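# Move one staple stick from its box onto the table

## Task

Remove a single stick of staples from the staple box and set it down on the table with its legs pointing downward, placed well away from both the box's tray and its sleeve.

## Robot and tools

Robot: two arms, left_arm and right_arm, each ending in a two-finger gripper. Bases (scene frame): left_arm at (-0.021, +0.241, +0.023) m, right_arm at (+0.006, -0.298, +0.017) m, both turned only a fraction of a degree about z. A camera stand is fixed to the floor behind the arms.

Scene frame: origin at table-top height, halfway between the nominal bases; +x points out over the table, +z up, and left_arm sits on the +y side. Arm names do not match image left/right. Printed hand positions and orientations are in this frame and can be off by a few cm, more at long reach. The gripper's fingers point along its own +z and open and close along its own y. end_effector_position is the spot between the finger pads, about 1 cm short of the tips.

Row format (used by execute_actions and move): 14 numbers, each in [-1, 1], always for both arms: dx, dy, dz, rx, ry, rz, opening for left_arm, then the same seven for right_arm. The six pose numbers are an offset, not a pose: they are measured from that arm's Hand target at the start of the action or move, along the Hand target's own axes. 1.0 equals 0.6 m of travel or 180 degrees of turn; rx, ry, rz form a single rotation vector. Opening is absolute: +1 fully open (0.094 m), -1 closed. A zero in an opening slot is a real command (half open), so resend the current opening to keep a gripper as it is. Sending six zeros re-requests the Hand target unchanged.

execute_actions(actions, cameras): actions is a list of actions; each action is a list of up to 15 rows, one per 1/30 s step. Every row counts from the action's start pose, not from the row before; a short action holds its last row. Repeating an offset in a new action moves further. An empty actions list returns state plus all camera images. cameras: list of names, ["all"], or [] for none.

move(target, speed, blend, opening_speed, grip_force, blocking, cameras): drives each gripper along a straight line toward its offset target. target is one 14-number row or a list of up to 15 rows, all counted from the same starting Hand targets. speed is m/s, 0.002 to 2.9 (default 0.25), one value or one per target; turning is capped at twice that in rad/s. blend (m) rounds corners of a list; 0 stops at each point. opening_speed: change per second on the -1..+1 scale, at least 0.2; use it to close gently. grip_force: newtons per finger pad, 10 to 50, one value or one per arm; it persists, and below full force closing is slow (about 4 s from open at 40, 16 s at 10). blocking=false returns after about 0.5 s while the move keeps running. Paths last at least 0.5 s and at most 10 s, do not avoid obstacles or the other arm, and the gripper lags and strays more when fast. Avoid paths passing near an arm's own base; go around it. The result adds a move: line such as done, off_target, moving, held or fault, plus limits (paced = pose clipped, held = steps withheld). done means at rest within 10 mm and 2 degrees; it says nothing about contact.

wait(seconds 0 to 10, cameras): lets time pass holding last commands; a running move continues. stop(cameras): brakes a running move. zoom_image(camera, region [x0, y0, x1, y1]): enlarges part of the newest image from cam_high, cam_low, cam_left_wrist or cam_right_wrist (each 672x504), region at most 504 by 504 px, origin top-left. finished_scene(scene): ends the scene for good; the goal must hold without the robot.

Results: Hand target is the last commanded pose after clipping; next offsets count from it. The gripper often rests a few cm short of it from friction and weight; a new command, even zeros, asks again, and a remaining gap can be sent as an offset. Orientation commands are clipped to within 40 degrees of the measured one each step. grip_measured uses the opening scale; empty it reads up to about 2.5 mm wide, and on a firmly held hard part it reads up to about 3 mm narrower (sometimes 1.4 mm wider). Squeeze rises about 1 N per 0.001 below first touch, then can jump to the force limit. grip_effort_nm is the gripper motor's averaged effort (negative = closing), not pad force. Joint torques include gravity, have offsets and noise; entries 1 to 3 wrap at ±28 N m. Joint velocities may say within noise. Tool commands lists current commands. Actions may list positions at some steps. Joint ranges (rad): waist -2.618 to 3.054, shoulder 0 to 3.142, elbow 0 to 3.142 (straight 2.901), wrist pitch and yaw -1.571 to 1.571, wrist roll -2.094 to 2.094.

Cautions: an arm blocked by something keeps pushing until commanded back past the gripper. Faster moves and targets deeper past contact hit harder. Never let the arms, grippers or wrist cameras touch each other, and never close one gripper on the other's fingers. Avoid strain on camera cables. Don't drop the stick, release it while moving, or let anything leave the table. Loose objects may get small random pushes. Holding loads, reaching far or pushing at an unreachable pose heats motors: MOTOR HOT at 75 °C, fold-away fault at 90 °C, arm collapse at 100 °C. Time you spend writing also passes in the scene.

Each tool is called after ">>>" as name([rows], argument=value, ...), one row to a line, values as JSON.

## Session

>>> execute_actions(actions=[])

>>> zoom_image(camera="cam_high", region=[240, 180, 440, 330])

Scene clock: 0.00 s.
left_arm: end_effector_position=(+0.3786, +0.2094, +0.1364) grip_measured=+1.000 grip_effort_nm=n/a end_effector_quat_wxyz=(+0.612, +0.034, +0.789, +0.034) | right_arm: end_effector_position=(+0.4038, -0.2923, +0.1319) grip_measured=+1.000 grip_effort_nm=n/a end_effector_quat_wxyz=(+0.606, +0.004, +0.795, -0.011)
Joint positions: left_arm=[-0.142 1.553 0.351 0.948 -0.161 0.057 0.094] | right_arm=[0.057 1.51 0.348 0.894 0.061 0.003 0.094]
Joint velocities: within noise
Joint torques (N m): no reading
Heat: left arm: 30 °C; right arm: 29 °C.
Hand target: left_arm +0.3828, +0.2096, +0.1499; +0.627, +0.032, +0.778, +0.036 | right_arm +0.4066, -0.2913, +0.1400; +0.614, +0.005, +0.789, -0.008
Tool commands: left_gripper/opening=+1.0 right_gripper/opening=+1.0

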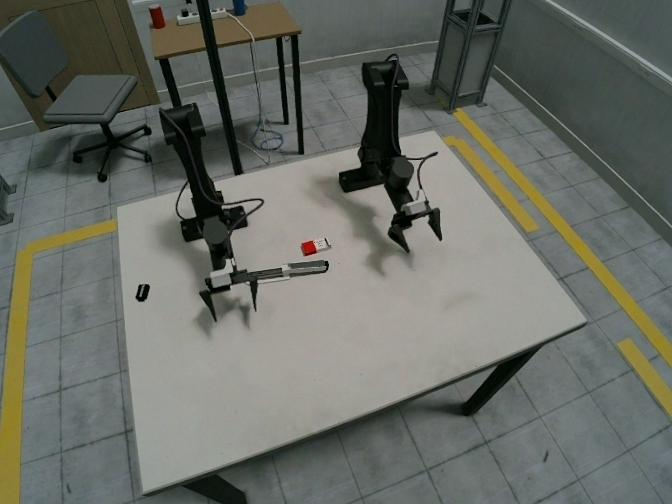

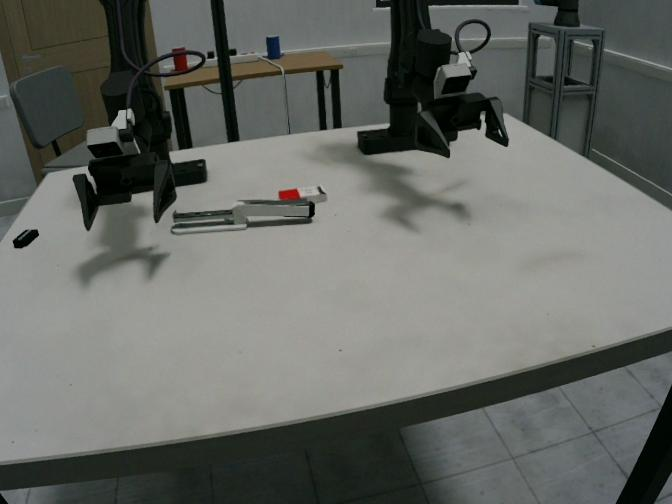

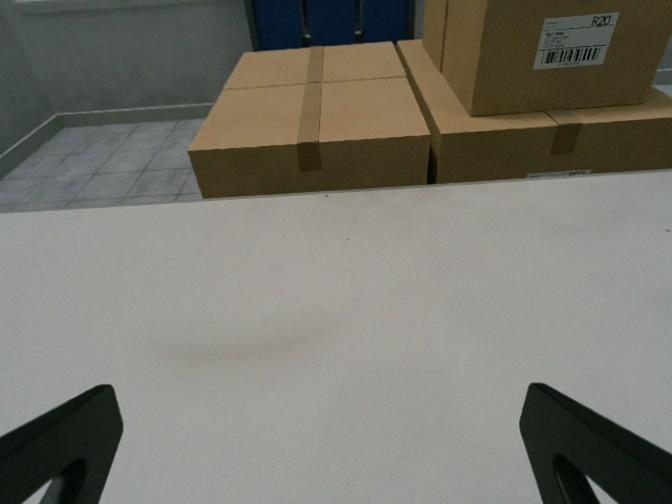

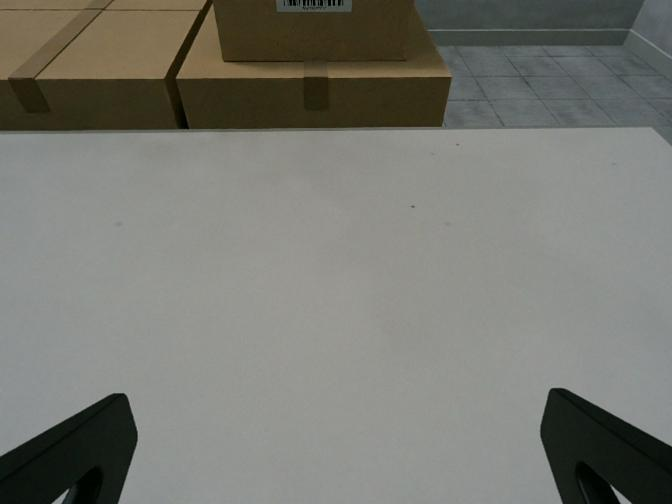

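Scaled by 2.520 from the camera's 672x504 image, which has a finer 960x720 frame.

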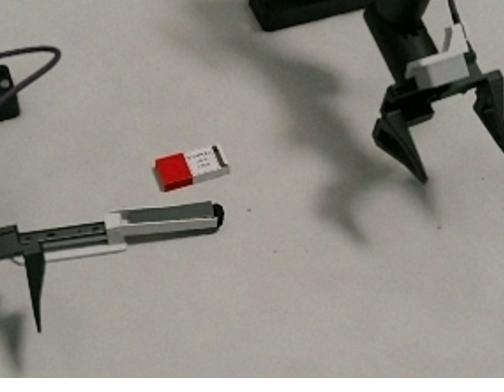

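>>> move(target=[-0.055,-0.297,-0.337,0.025,0.431,-0.022,1,0,0,0,0,0,0,1], speed=0.35, cameras=["cam_left_wrist","cam_high"])

Scene clock: 12.33 s.
left_arm: end_effector_position=(+0.1889, +0.0292, +0.1985) grip_measured=+1.000 grip_effort_nm=-0.02 end_effector_quat_wxyz=(-0.005, +0.009, +1.000, +0.007) | right_arm: end_effector_position=(+0.4038, -0.2923, +0.1319) grip_measured=+1.000 grip_effort_nm=0.01 end_effector_quat_wxyz=(+0.606, +0.004, +0.795, -0.011)
Joint positions: left_arm=[-0.784 1.702 1.642 -1.528 -0.003 -0.776 0.094] | right_arm=[0.057 1.51 0.348 0.894 0.061 0.003 0.094]
Joint torques (N m): left_arm=[-0.5 -5.18 6.95 0.1 0.11 -0.14] | right_arm=[-0.01 -5.22 5.79 1.87 0.04 -0.05]
Heat: left arm: 31 °C; right arm: 30 °C.
Hand target: left_arm +0.1914, +0.0259, +0.2078; +0.001, +0.000, +1.000, -0.001 | right_arm +0.4066, -0.2913, +0.1400; +0.614, +0.005, +0.789, -0.008
Off the commanded pose: left_arm 0.010 m, 2 deg | right_arm 0.009 m, 1 deg.
move: done
Images, in order (width x height): cam_high 672x504, cam_left_wrist 672x504.

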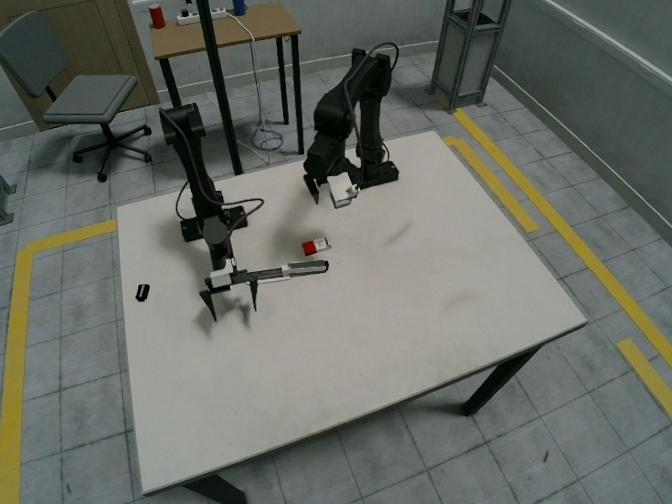

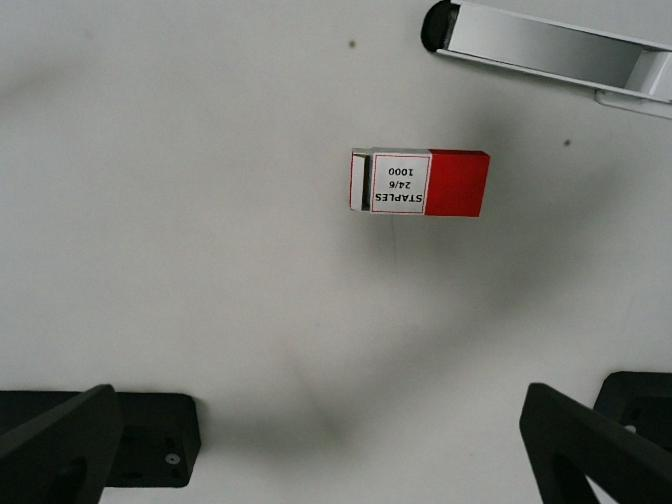

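>>> move([
  [-0.011,0.09,0.08,0.201,-0.192,0.487,1,0.0885,0.314,-0.345,-0.46,0.055,-0.171,0.8],
  [-0.011,0.09,0.206,0.201,-0.192,0.487,1,0.2017,0.315,-0.317,-0.46,0.055,-0.171,0.8],
], speed=0.35, blend=[0.03,0], cameras=["all"])

Scene clock: 31.70 s.
left_arm: end_effector_position=(+0.1944, +0.0872, +0.0784) grip_measured=+1.000 grip_effort_nm=-0.02 end_effector_quat_wxyz=(+0.238, +0.666, +0.655, -0.267) | right_arm: end_effector_position=(+0.2014, -0.1042, +0.0642) grip_measured=+0.802 grip_effort_nm=-0.11 end_effector_quat_wxyz=(-0.369, +0.584, -0.636, -0.343)
Joint positions: left_arm=[-0.142 1.497 0.748 -0.744 0.729 1.404 0.094] | right_arm=[0.214 1.42 0.382 -0.083 -0.993 -1.043 0.085]
Joint torques (N m): left_arm=[0.62 -3.33 3.23 0.77 0.75 0.1] | right_arm=[0.46 -2.22 3.88 1.2 -0.98 -0.12]
Heat: left arm: 31 °C; right arm: 31 °C.
Hand target: left_arm +0.1983, +0.0797, +0.0841; +0.265, +0.670, +0.636, -0.276 | right_arm +0.1957, -0.0992, +0.0681; -0.378, +0.588, -0.617, -0.361
Off the commanded pose: left_arm 0.010 m, 4 deg | right_arm 0.009 m, 3 deg.
move: off_target (left_arm, right_arm)

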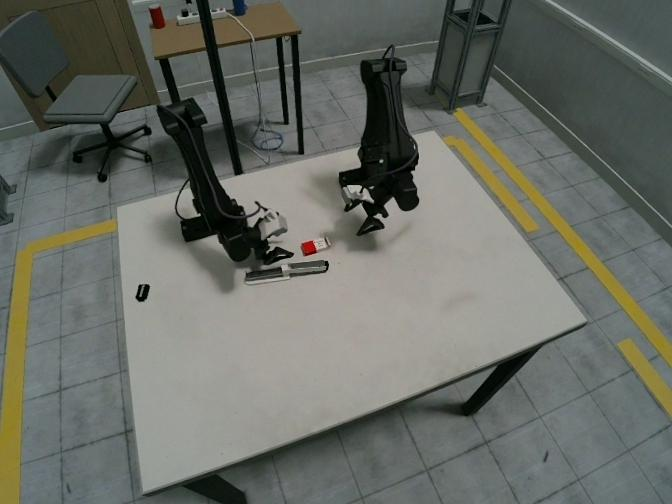

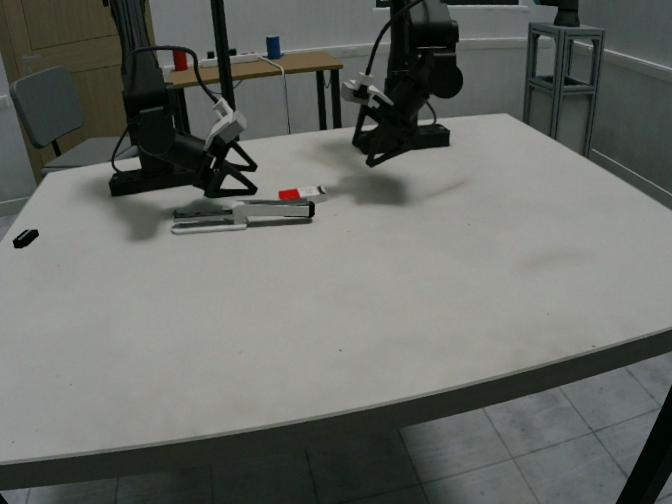

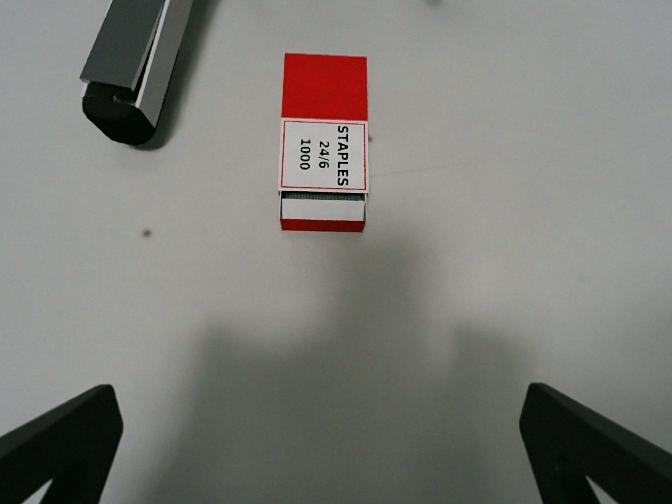

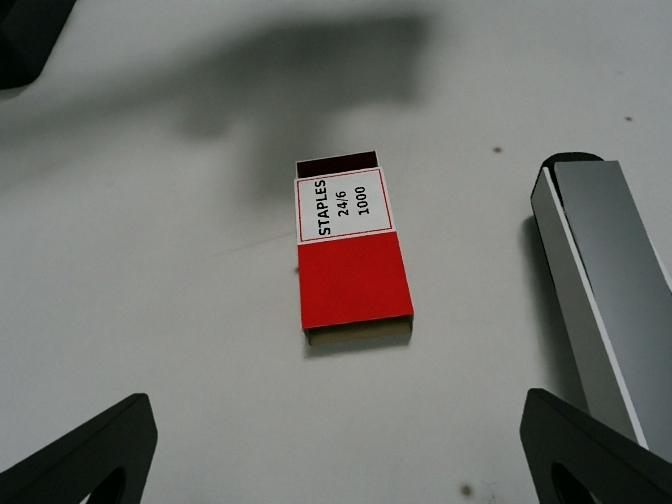

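>>> move(target=[-0.0083,0,0.11,0,0,0,0.6,-0.0105,-0.0127,0.095,-0.03,0,-0.015,0.8], speed=0.12, cameras=["cam_low","cam_left_wrist","cam_right_wrist"])

>>> zoom_image(camera="cam_low", region=[180, 110, 420, 230])

Scene clock: 55.53 s.
left_arm: end_effector_position=(+0.1923, +0.0328, +0.0402) grip_measured=+0.602 grip_effort_nm=-0.14 end_effector_quat_wxyz=(+0.252, +0.669, +0.642, -0.278) | right_arm: end_effector_position=(+0.1940, -0.0512, +0.0425) grip_measured=+0.802 grip_effort_nm=-0.10 end_effector_quat_wxyz=(-0.339, +0.615, -0.596, -0.389)
Joint positions: left_arm=[-0.351 1.612 0.641 -0.328 0.729 1.146 0.075] | right_arm=[0.425 1.67 0.435 0.207 -0.993 -0.894 0.085]
Joint torques (N m): left_arm=[-0.7 -3.81 2.7 1.22 0.34 -0.12] | right_arm=[0.42 -3.69 5.76 1.48 -0.4 0.04]
Heat: left arm: 30 °C; right arm: 30 °C.
Hand target: left_arm +0.1959, +0.0295, +0.0410; +0.265, +0.670, +0.636, -0.276 | right_arm +0.2059, -0.0460, +0.0478; -0.358, +0.620, -0.586, -0.380
Off the commanded pose: left_arm 0.005 m, 2 deg | right_arm 0.014 m, 3 deg.
move: off_target (right_arm)
Images, in order (width x height): cam_low 672x504, cam_left_wrist 672x504, cam_right_wrist 672x504.

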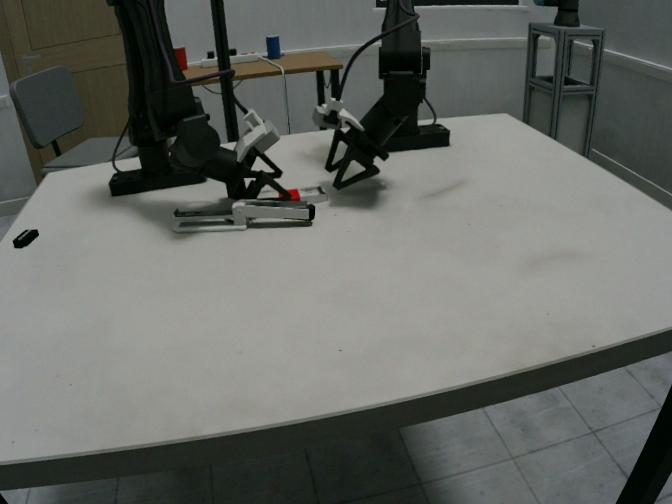

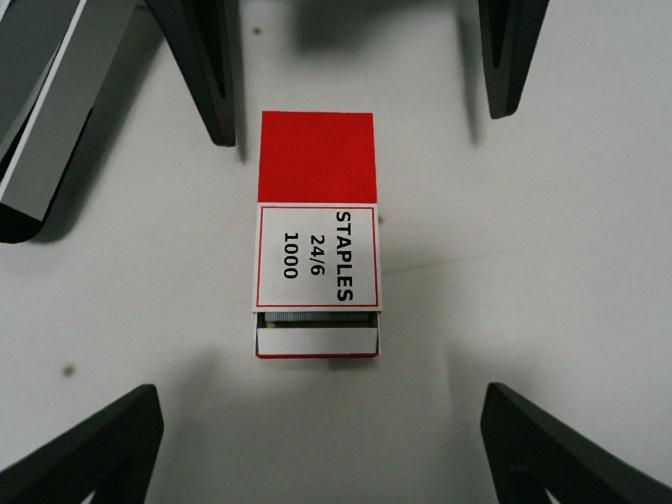

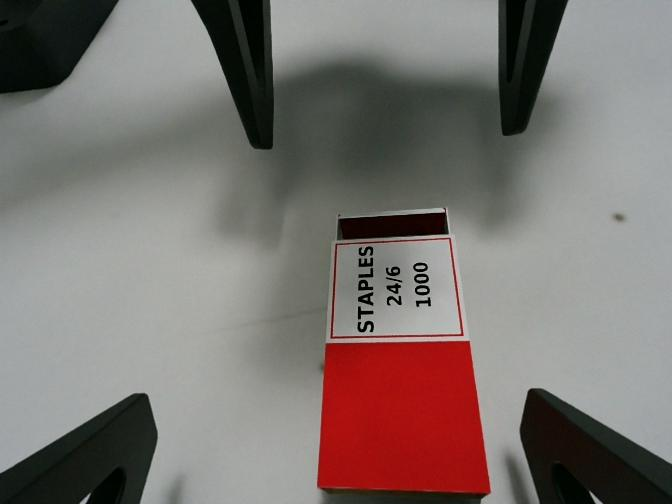

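Scaled by 2.100 from the camera's 672x504 image, which has a finer 960x720 frame.

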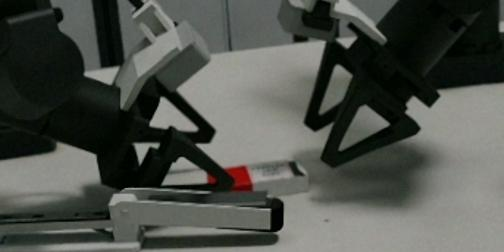

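>>> move(target=[0.005,0.0025,0.0235,0,0,0,0.4,0.011,-0.0233,0.004,0,0,0,0.5], speed=0.06, cameras=["cam_low","cam_left_wrist","cam_right_wrist"])

>>> zoom_image(camera="cam_low", region=[180, 110, 420, 230])

Scene clock: 64.77 s.
left_arm: end_effector_position=(+0.1952, +0.0271, +0.0285) grip_measured=+0.402 grip_effort_nm=-0.14 end_effector_quat_wxyz=(+0.254, +0.665, +0.645, -0.279) | right_arm: end_effector_position=(+0.2062, -0.0483, +0.0352) grip_measured=+0.502 grip_effort_nm=-0.10 end_effector_quat_wxyz=(-0.336, +0.614, -0.599, -0.388)
Joint positions: left_arm=[-0.368 1.662 0.627 -0.241 0.726 1.109 0.066] | right_arm=[0.418 1.742 0.483 0.214 -0.993 -0.905 0.071]
Joint torques (N m): left_arm=[-0.72 -3.81 2.51 1.24 0.3 -0.11] | right_arm=[-0.76 -4.04 6.02 1.32 -0.54 -0.19]
Heat: left arm: 30 °C; right arm: 30 °C.
Hand target: left_arm +0.1970, +0.0216, +0.0289; +0.265, +0.670, +0.636, -0.276 | right_arm +0.2199, -0.0460, +0.0408; -0.358, +0.620, -0.586, -0.380
Off the commanded pose: left_arm 0.006 m, 2 deg | right_arm 0.015 m, 3 deg.
move: off_target (right_arm)
Images, in order (width x height): cam_low 672x504, cam_left_wrist 672x504, cam_right_wrist 672x504.

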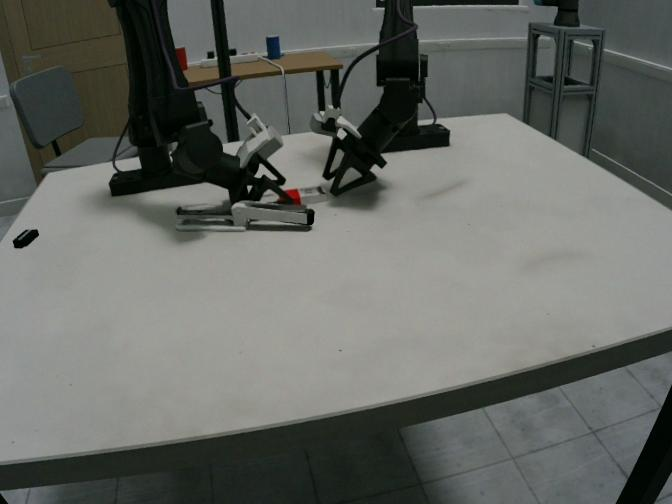

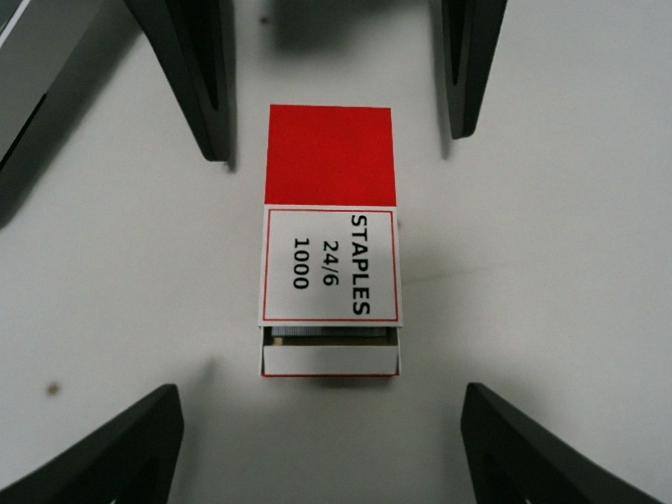

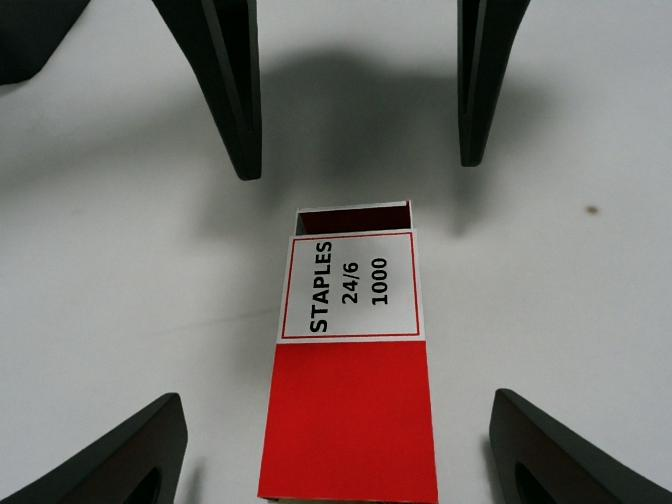

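Scaled by 2.100 from the camera's 672x504 image, which has a finer 960x720 frame.

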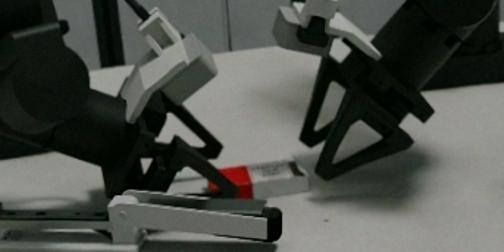

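>>> move(target=[0,-0.003,0,0,0,0,0.2,0,0,0,0,0,0,-0.185], opening_speed=0.6, cameras=["cam_left_wrist","cam_right_wrist"])

Scene clock: 69.70 s.
left_arm: end_effector_position=(+0.1932, +0.0281, +0.0267) grip_measured=+0.202 grip_effort_nm=-0.14 end_effector_quat_wxyz=(+0.251, +0.663, +0.647, -0.280) | right_arm: end_effector_position=(+0.2069, -0.0489, +0.0352) grip_measured=-0.182 grip_effort_nm=-0.15 end_effector_quat_wxyz=(-0.337, +0.614, -0.599, -0.387)
Joint positions: left_arm=[-0.368 1.662 0.619 -0.238 0.724 1.106 0.056] | right_arm=[0.415 1.742 0.483 0.214 -0.993 -0.908 0.038]
Joint torques (N m): left_arm=[-1.02 -4.21 2.58 1.24 0.3 -0.1] | right_arm=[-0.53 -4.03 6.02 1.32 -0.54 -0.17]
Heat: left arm: 30 °C; right arm: 30 °C.
Hand target: left_arm +0.1952, +0.0217, +0.0289; +0.265, +0.670, +0.636, -0.276 | right_arm +0.2199, -0.0460, +0.0408; -0.358, +0.620, -0.586, -0.380
Off the commanded pose: left_arm 0.007 m, 2 deg | right_arm 0.014 m, 3 deg.
move: off_target (right_arm)
Images, in order (width x height): cam_left_wrist 672x504, cam_right_wrist 672x504.

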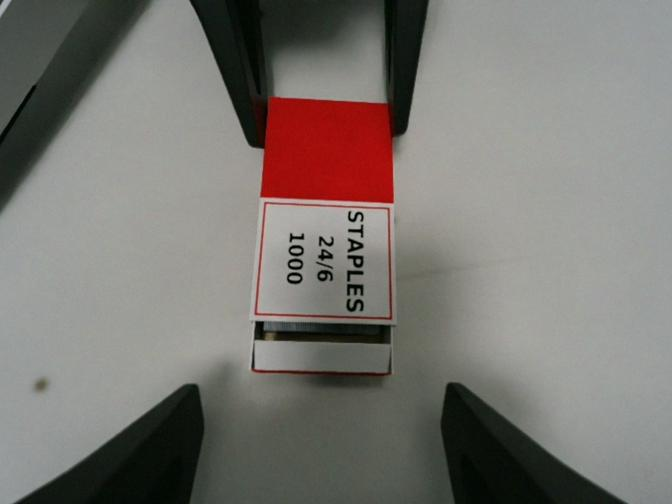

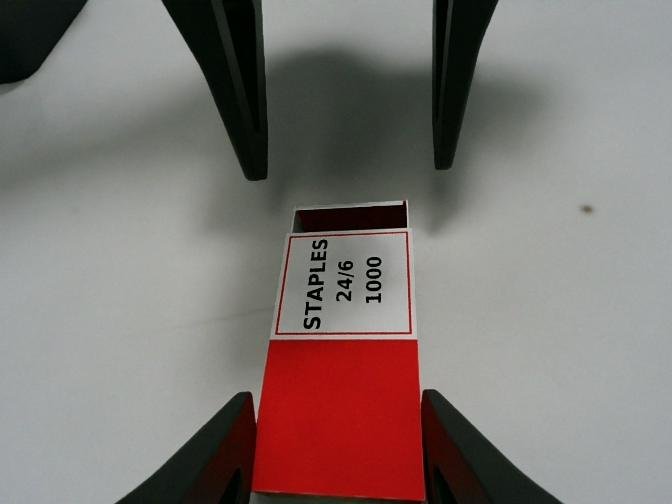

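>>> move(target=[-0.0095,0,0.028,0,0,0,0.1,0,0,0,0,0,0,-0.2], speed=0.06, opening_speed=0.5, cameras=["cam_left_wrist","cam_right_wrist","cam_low"])

>>> zoom_image(camera="cam_low", region=[180, 110, 420, 230])

Scene clock: 74.77 s.
left_arm: end_effector_position=(+0.1920, +0.0096, +0.0211) grip_measured=+0.102 grip_effort_nm=-0.14 end_effector_quat_wxyz=(+0.253, +0.668, +0.642, -0.279) | right_arm: end_effector_position=(+0.2069, -0.0489, +0.0352) grip_measured=-0.197 grip_effort_nm=-0.17 end_effector_quat_wxyz=(-0.337, +0.614, -0.599, -0.387)
Joint positions: left_arm=[-0.438 1.698 0.619 -0.146 0.704 1.031 0.052] | right_arm=[0.415 1.742 0.483 0.214 -0.993 -0.908 0.038]
Joint torques (N m): left_arm=[-0.79 -4.04 2.13 1.33 0.26 -0.1] | right_arm=[-0.54 -4.03 6.02 1.32 -0.53 -0.17]
Heat: left arm: 30 °C; right arm: 31 °C.
Hand target: left_arm +0.1945, +0.0058, +0.0211; +0.265, +0.670, +0.636, -0.276 | right_arm +0.2199, -0.0460, +0.0408; -0.358, +0.620, -0.586, -0.380
Off the commanded pose: left_arm 0.005 m, 2 deg | right_arm 0.014 m, 3 deg.
move: off_target (right_arm)
Images, in order (width x height): cam_low 672x504, cam_left_wrist 672x504, cam_right_wrist 672x504.

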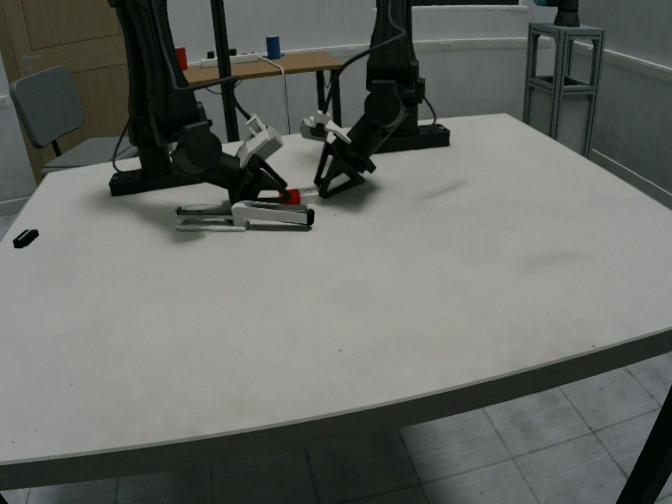

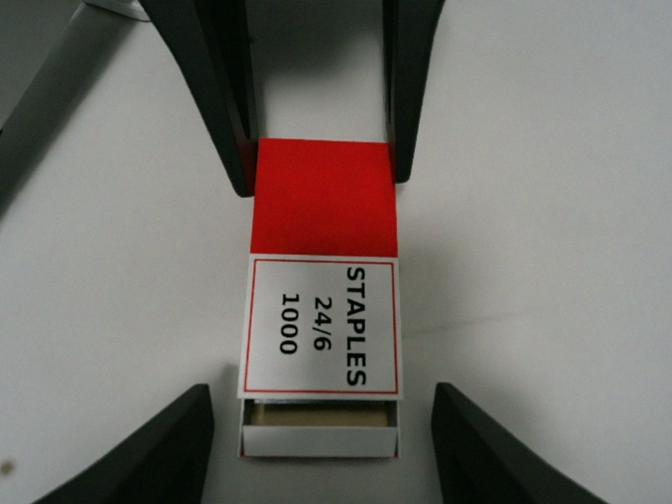

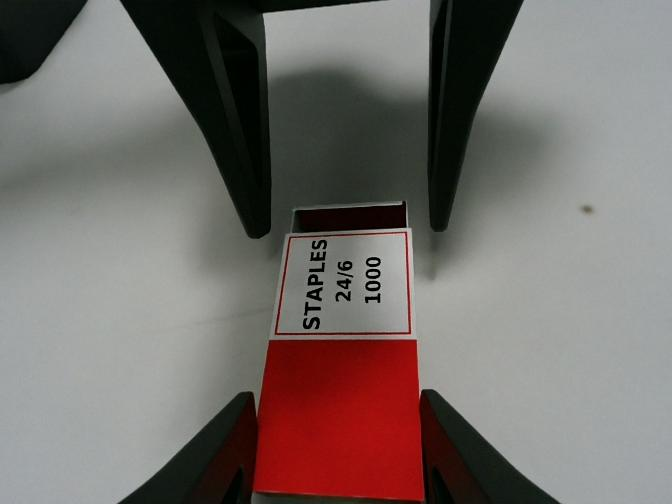

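Scaled by 2.100 from the camera's 672x504 image, which has a finer 960x720 frame.

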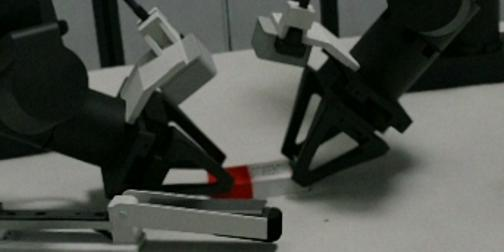

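>>> move(target=[0.0125,0,-0.0065,0,0,0,0,0,0,0,0,0,0,-0.2], speed=0.06, opening_speed=0.5, cameras=["cam_left_wrist","cam_right_wrist"])

Scene clock: 79.30 s.
left_arm: end_effector_position=(+0.1901, +0.0135, +0.0183) grip_measured=+0.002 grip_effort_nm=-0.14 end_effector_quat_wxyz=(+0.250, +0.667, +0.644, -0.279) | right_arm: end_effector_position=(+0.2069, -0.0489, +0.0352) grip_measured=-0.197 grip_effort_nm=-0.17 end_effector_quat_wxyz=(-0.337, +0.614, -0.599, -0.387)
Joint positions: left_arm=[-0.429 1.698 0.607 -0.144 0.704 1.04 0.047] | right_arm=[0.415 1.742 0.483 0.214 -0.993 -0.908 0.038]
Joint torques (N m): left_arm=[0.79 -3.89 2.5 1.21 0.38 0.14] | right_arm=[-0.53 -4.04 6.04 1.33 -0.54 -0.18]
Heat: left arm: 30 °C; right arm: 31 °C.
Hand target: left_arm +0.1949, +0.0139, +0.0185; +0.265, +0.670, +0.636, -0.276 | right_arm +0.2199, -0.0460, +0.0408; -0.358, +0.620, -0.586, -0.380
Off the commanded pose: left_arm 0.005 m, 2 deg | right_arm 0.014 m, 3 deg.
move: off_target (right_arm)
Images, in order (width x height): cam_left_wrist 672x504, cam_right_wrist 672x504.

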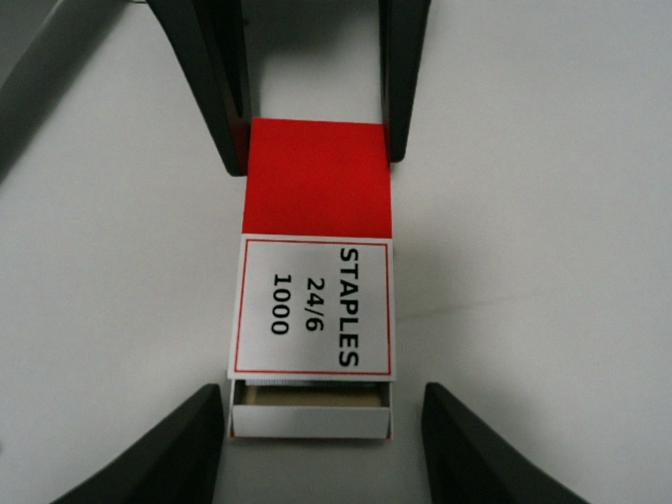

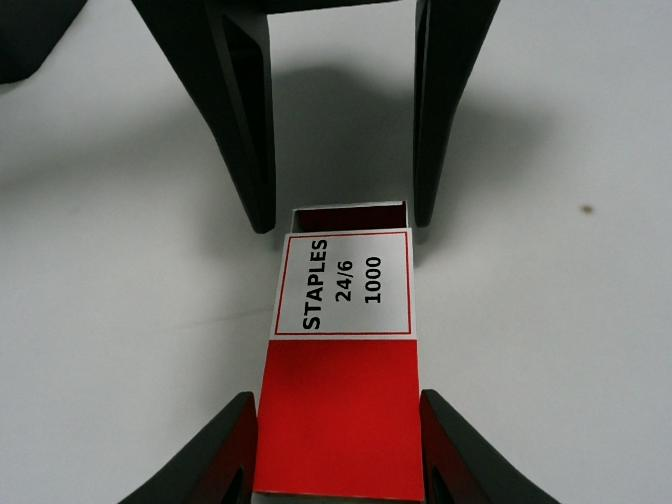

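>>> move([
  [0.004,0.005,-0.004,0,0,0,0,0,0,0,0,0,0,-0.2],
  [0.004,0.005,-0.004,0,0,0,-0.22,0,0,0,0,0,0,-0.2],
], speed=0.06, opening_speed=0.4, cameras=["cam_left_wrist","cam_right_wrist"])

Scene clock: 83.77 s.
left_arm: end_effector_position=(+0.1929, +0.0176, +0.0158) grip_measured=-0.217 grip_effort_nm=-0.20 end_effector_quat_wxyz=(+0.252, +0.668, +0.644, -0.275) | right_arm: end_effector_position=(+0.2069, -0.0489, +0.0352) grip_measured=-0.197 grip_effort_nm=-0.17 end_effector_quat_wxyz=(-0.337, +0.614, -0.599, -0.387)
Joint positions: left_arm=[-0.412 1.707 0.607 -0.144 0.704 1.062 0.037] | right_arm=[0.415 1.742 0.483 0.214 -0.993 -0.908 0.038]
Joint torques (N m): left_arm=[0.94 -4.01 3.18 0.98 0.42 0.15] | right_arm=[-0.54 -4.04 6.02 1.32 -0.54 -0.17]
Heat: left arm: 30 °C; right arm: 31 °C.
Hand target: left_arm +0.1981, +0.0171, +0.0185; +0.265, +0.670, +0.636, -0.276 | right_arm +0.2199, -0.0460, +0.0408; -0.358, +0.620, -0.586, -0.380
Off the commanded pose: left_arm 0.006 m, 2 deg | right_arm 0.014 m, 3 deg.
move: off_target (right_arm)
Images, in order (width x height): cam_left_wrist 672x504, cam_right_wrist 672x504.

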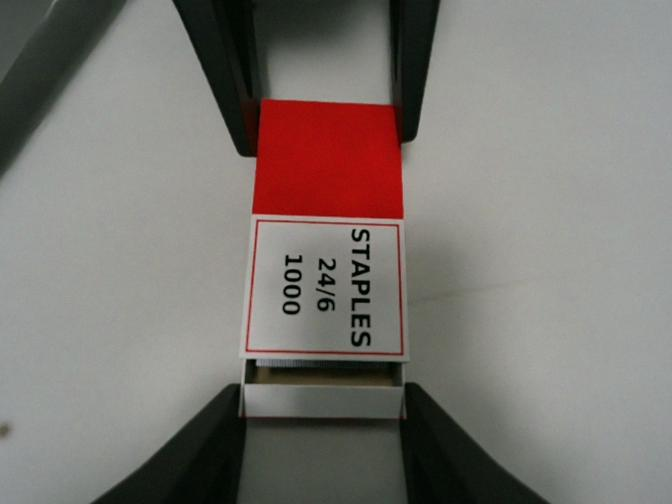

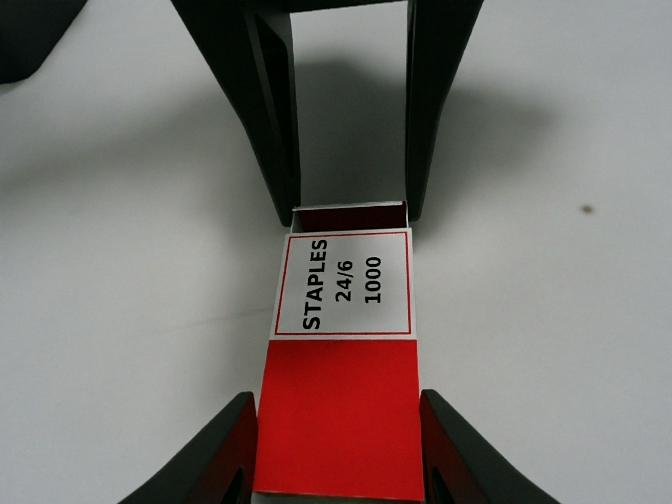

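>>> move(target=[0,0,0,0,0,0,-0.27,0,0,0,0,0,0,-0.208], opening_speed=0.3)

>>> move(target=[0.045,0,-0.026,0,0,0,-0.27,0.0165,0,-0.01,0,0,0,-0.208], speed=0.05, cameras=["cam_left_wrist","cam_right_wrist","cam_low"])

Scene clock: 89.63 s.
left_arm: end_effector_position=(+0.1929, +0.0176, +0.0158) grip_measured=-0.262 grip_effort_nm=-1.05 end_effector_quat_wxyz=(+0.252, +0.668, +0.644, -0.275) | right_arm: end_effector_position=(+0.2069, -0.0489, +0.0352) grip_measured=-0.204 grip_effort_nm=-0.20 end_effector_quat_wxyz=(-0.337, +0.614, -0.599, -0.387)
Joint positions: left_arm=[-0.412 1.707 0.607 -0.144 0.704 1.062 0.035] | right_arm=[0.415 1.742 0.483 0.214 -0.993 -0.908 0.037]
Joint torques (N m): left_arm=[0.8 -4.11 3.08 1 0.44 0.12] | right_arm=[-0.54 -4.03 6.02 1.32 -0.54 -0.18]
Heat: left arm: 30 °C; right arm: 31 °C.
Hand target: left_arm +0.1981, +0.0171, +0.0185; +0.265, +0.670, +0.636, -0.276 | right_arm +0.2199, -0.0460, +0.0408; -0.358, +0.620, -0.586, -0.380
Off the commanded pose: left_arm 0.006 m, 2 deg | right_arm 0.014 m, 3 deg.
move: off_target (right_arm)

Scene clock: 91.10 s.
left_arm: end_effector_position=(+0.2030, +0.0405, +0.0152) grip_measured=-0.263 grip_effort_nm=-1.05 end_effector_quat_wxyz=(+0.275, +0.671, +0.632, -0.274) | right_arm: end_effector_position=(+0.2148, -0.0548, +0.0353) grip_measured=-0.205 grip_effort_nm=-0.16 end_effector_quat_wxyz=(-0.354, +0.617, -0.591, -0.381)
Joint positions: left_arm=[-0.297 1.719 0.599 -0.175 0.758 1.21 0.035] | right_arm=[0.378 1.757 0.488 0.221 -1.013 -0.959 0.037]
Joint torques (N m): left_arm=[1.37 -3.63 2.35 0.52 0.29 0.16] | right_arm=[-0.65 -3.69 5.11 0.99 -0.54 -0.26]
Heat: left arm: 30 °C; right arm: 31 °C.
Hand target: left_arm +0.1996, +0.0472, +0.0104; +0.265, +0.670, +0.636, -0.276 | right_arm +0.2205, -0.0558, +0.0347; -0.358, +0.620, -0.586, -0.380
Off the commanded pose: left_arm 0.009 m, 1 deg | right_arm 0.006 m, 1 deg.
move: done
Images, in order (width x height): cam_low 672x504, cam_left_wrist 672x504, cam_right_wrist 672x504.

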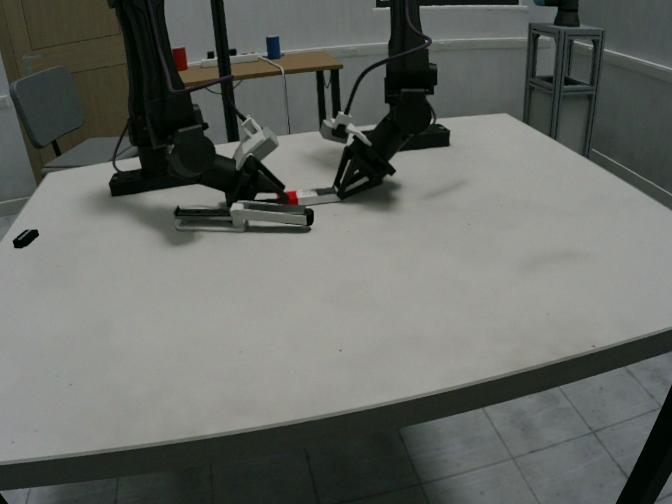

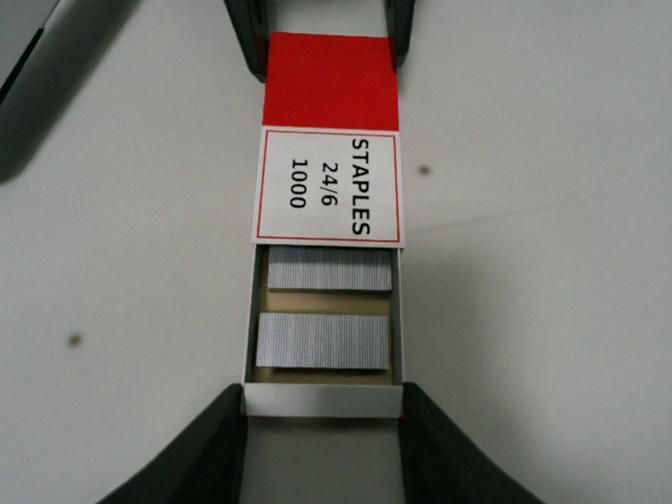

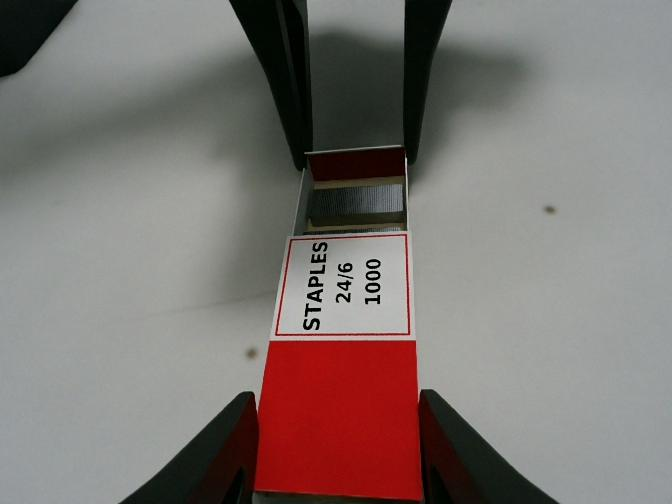

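>>> move([
  [0,0,0,0,0,0,0.2,0,0,0,0,0,0,0.2],
  [0,0,-0.1,0,0,0,0.2,0,0,-0.12,0,0,0,0.2],
  [-0.114,0.02,-0.061,-0.195,0.195,-0.472,0.2,0,0,-0.25,0,0,0,0.2],
], speed=[0.1,0.12,0.35], blend=[0,0.01,0], cameras=["all"])

Scene clock: 108.47 s.
left_arm: end_effector_position=(+0.2041, +0.0291, +0.0768) grip_measured=+0.198 grip_effort_nm=0.10 end_effector_quat_wxyz=(-0.011, +0.029, +0.999, -0.005) | right_arm: end_effector_position=(+0.2260, -0.1865, +0.0968) grip_measured=+0.198 grip_effort_nm=0.13 end_effector_quat_wxyz=(-0.356, +0.619, -0.594, -0.371)
Joint positions: left_arm=[-0.735 1.765 1.228 -1.045 0.022 -0.687 0.056] | right_arm=[-0.193 1.722 0.837 -1.122 -1.025 -2.069 0.056]
Joint torques (N m): left_arm=[-0.85 -5.34 6.67 0.12 -0.12 -0.16] | right_arm=[-0.46 -5 6.19 -0.68 -0.43 -0.17]
Heat: left arm: 30 °C; right arm: 31 °C.
Hand target: left_arm +0.2102, +0.0242, +0.0847; +0.002, +0.025, +1.000, -0.001 | right_arm +0.2282, -0.1893, +0.1028; -0.358, +0.620, -0.586, -0.380
Off the commanded pose: left_arm 0.011 m, 2 deg | right_arm 0.007 m, 1 deg.
joint sent to its limit (right arm) — joint 6 (wrist roll), lower limit. The joint targets are off in position, not in orientation.
move: off_target (left_arm)

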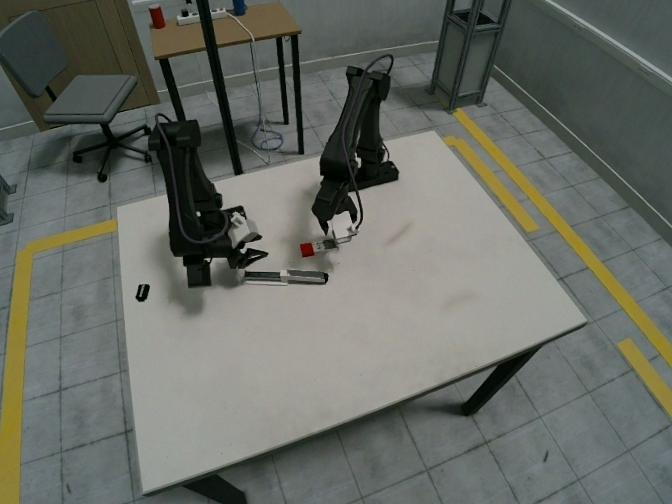

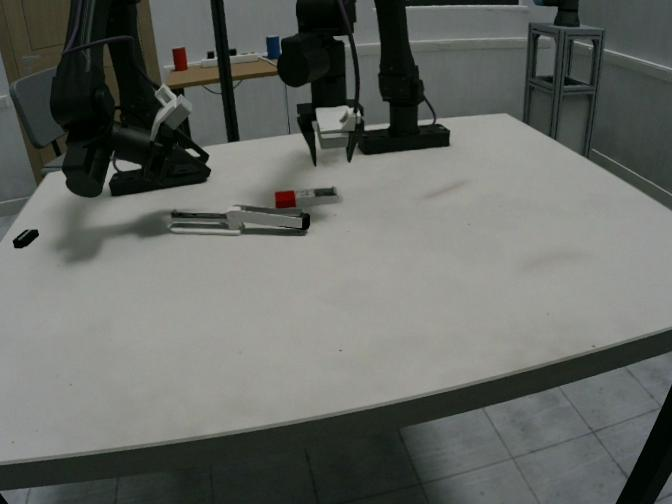

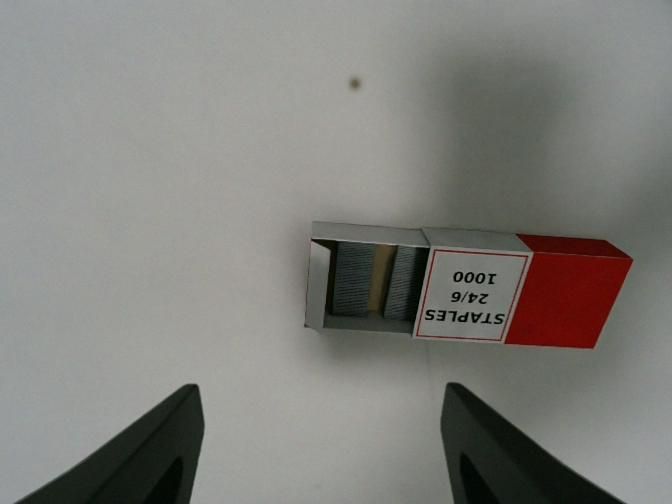

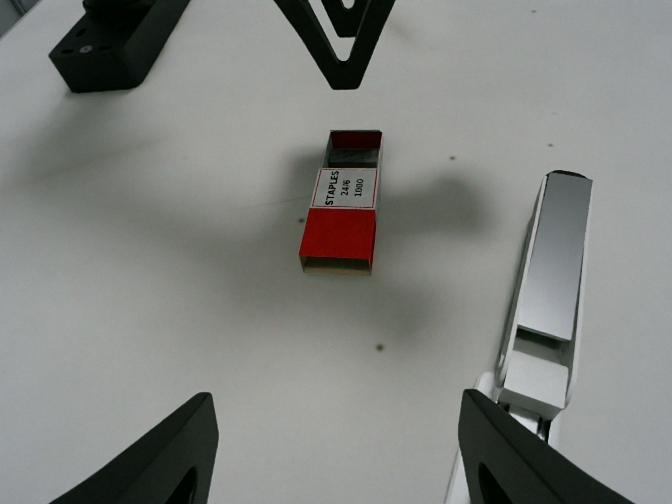

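>>> zoom_image(camera="cam_left_wrist", region=[290, 210, 450, 350])

Scaled by 3.150 from the camera's 672x504 image, which has a finer 960x720 frame.

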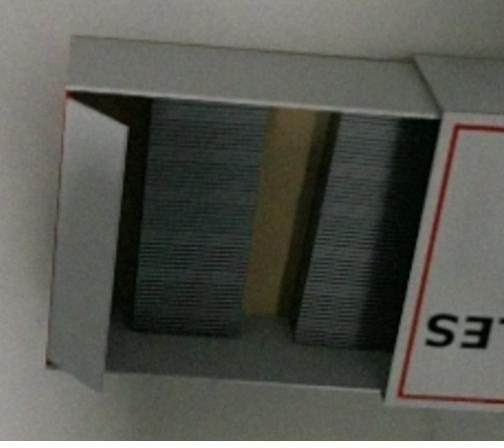

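>>> move(target=[0.002,-0.014,0.055,0,0,0.022,-0.93,0,0,0,0,0,0,0.2], speed=0.12, cameras=["cam_left_wrist","cam_low"])

>>> zoom_image(camera="cam_low", region=[270, 130, 370, 230])

Scene clock: 141.07 s.
left_arm: end_effector_position=(+0.2047, +0.0197, +0.0535) grip_measured=-0.928 grip_effort_nm=-0.14 end_effector_quat_wxyz=(-0.014, +0.050, +0.999, -0.002) | right_arm: end_effector_position=(+0.2260, -0.1865, +0.0968) grip_measured=+0.198 grip_effort_nm=0.13 end_effector_quat_wxyz=(-0.356, +0.619, -0.594, -0.371)
Joint positions: left_arm=[-0.756 1.826 1.207 -0.97 0.02 -0.667 0.003] | right_arm=[-0.193 1.722 0.837 -1.122 -1.025 -2.069 0.056]
Joint torques (N m): left_arm=[-0.72 -6.06 3.21 0.61 -0.12 0.1] | right_arm=[-0.47 -5 6.19 -0.68 -0.43 -0.17]
Heat: left arm: 32 °C; right arm: 32 °C.
Hand target: left_arm +0.2087, +0.0158, +0.0518; +0.002, +0.060, +0.998, -0.001 | right_arm +0.2282, -0.1893, +0.1028; -0.358, +0.620, -0.586, -0.380
Off the commanded pose: left_arm 0.006 m, 2 deg | right_arm 0.007 m, 1 deg.
joint sent to its limit (right arm) — joint 6 (wrist roll), lower limit. The joint targets are off in position, not in orientation.
move: done
Images, in order (width x height): cam_low 672x504, cam_left_wrist 672x504.

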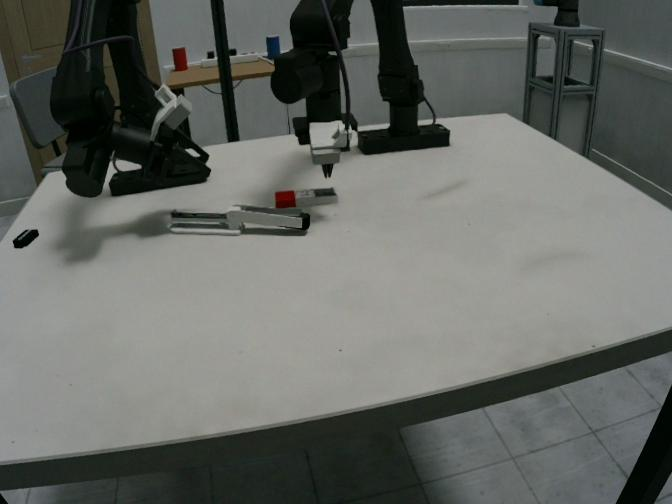

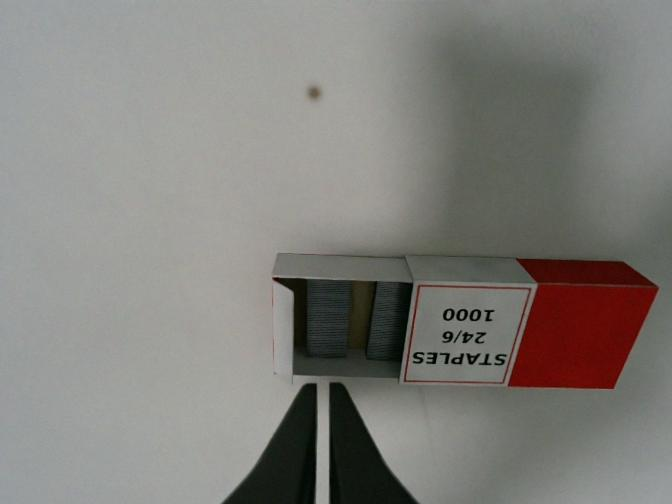

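Scaled by 5.040 from the camera's 672x504 image, which has a finer 960x720 frame.

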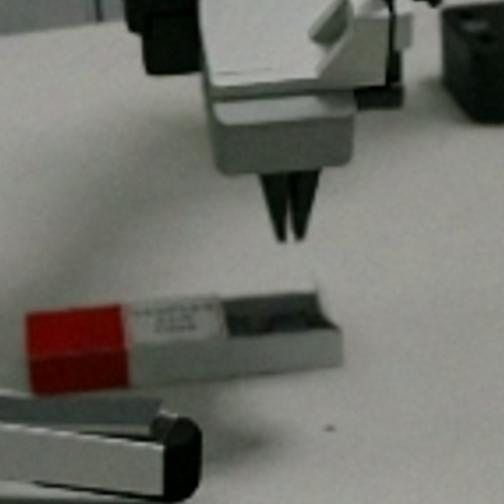

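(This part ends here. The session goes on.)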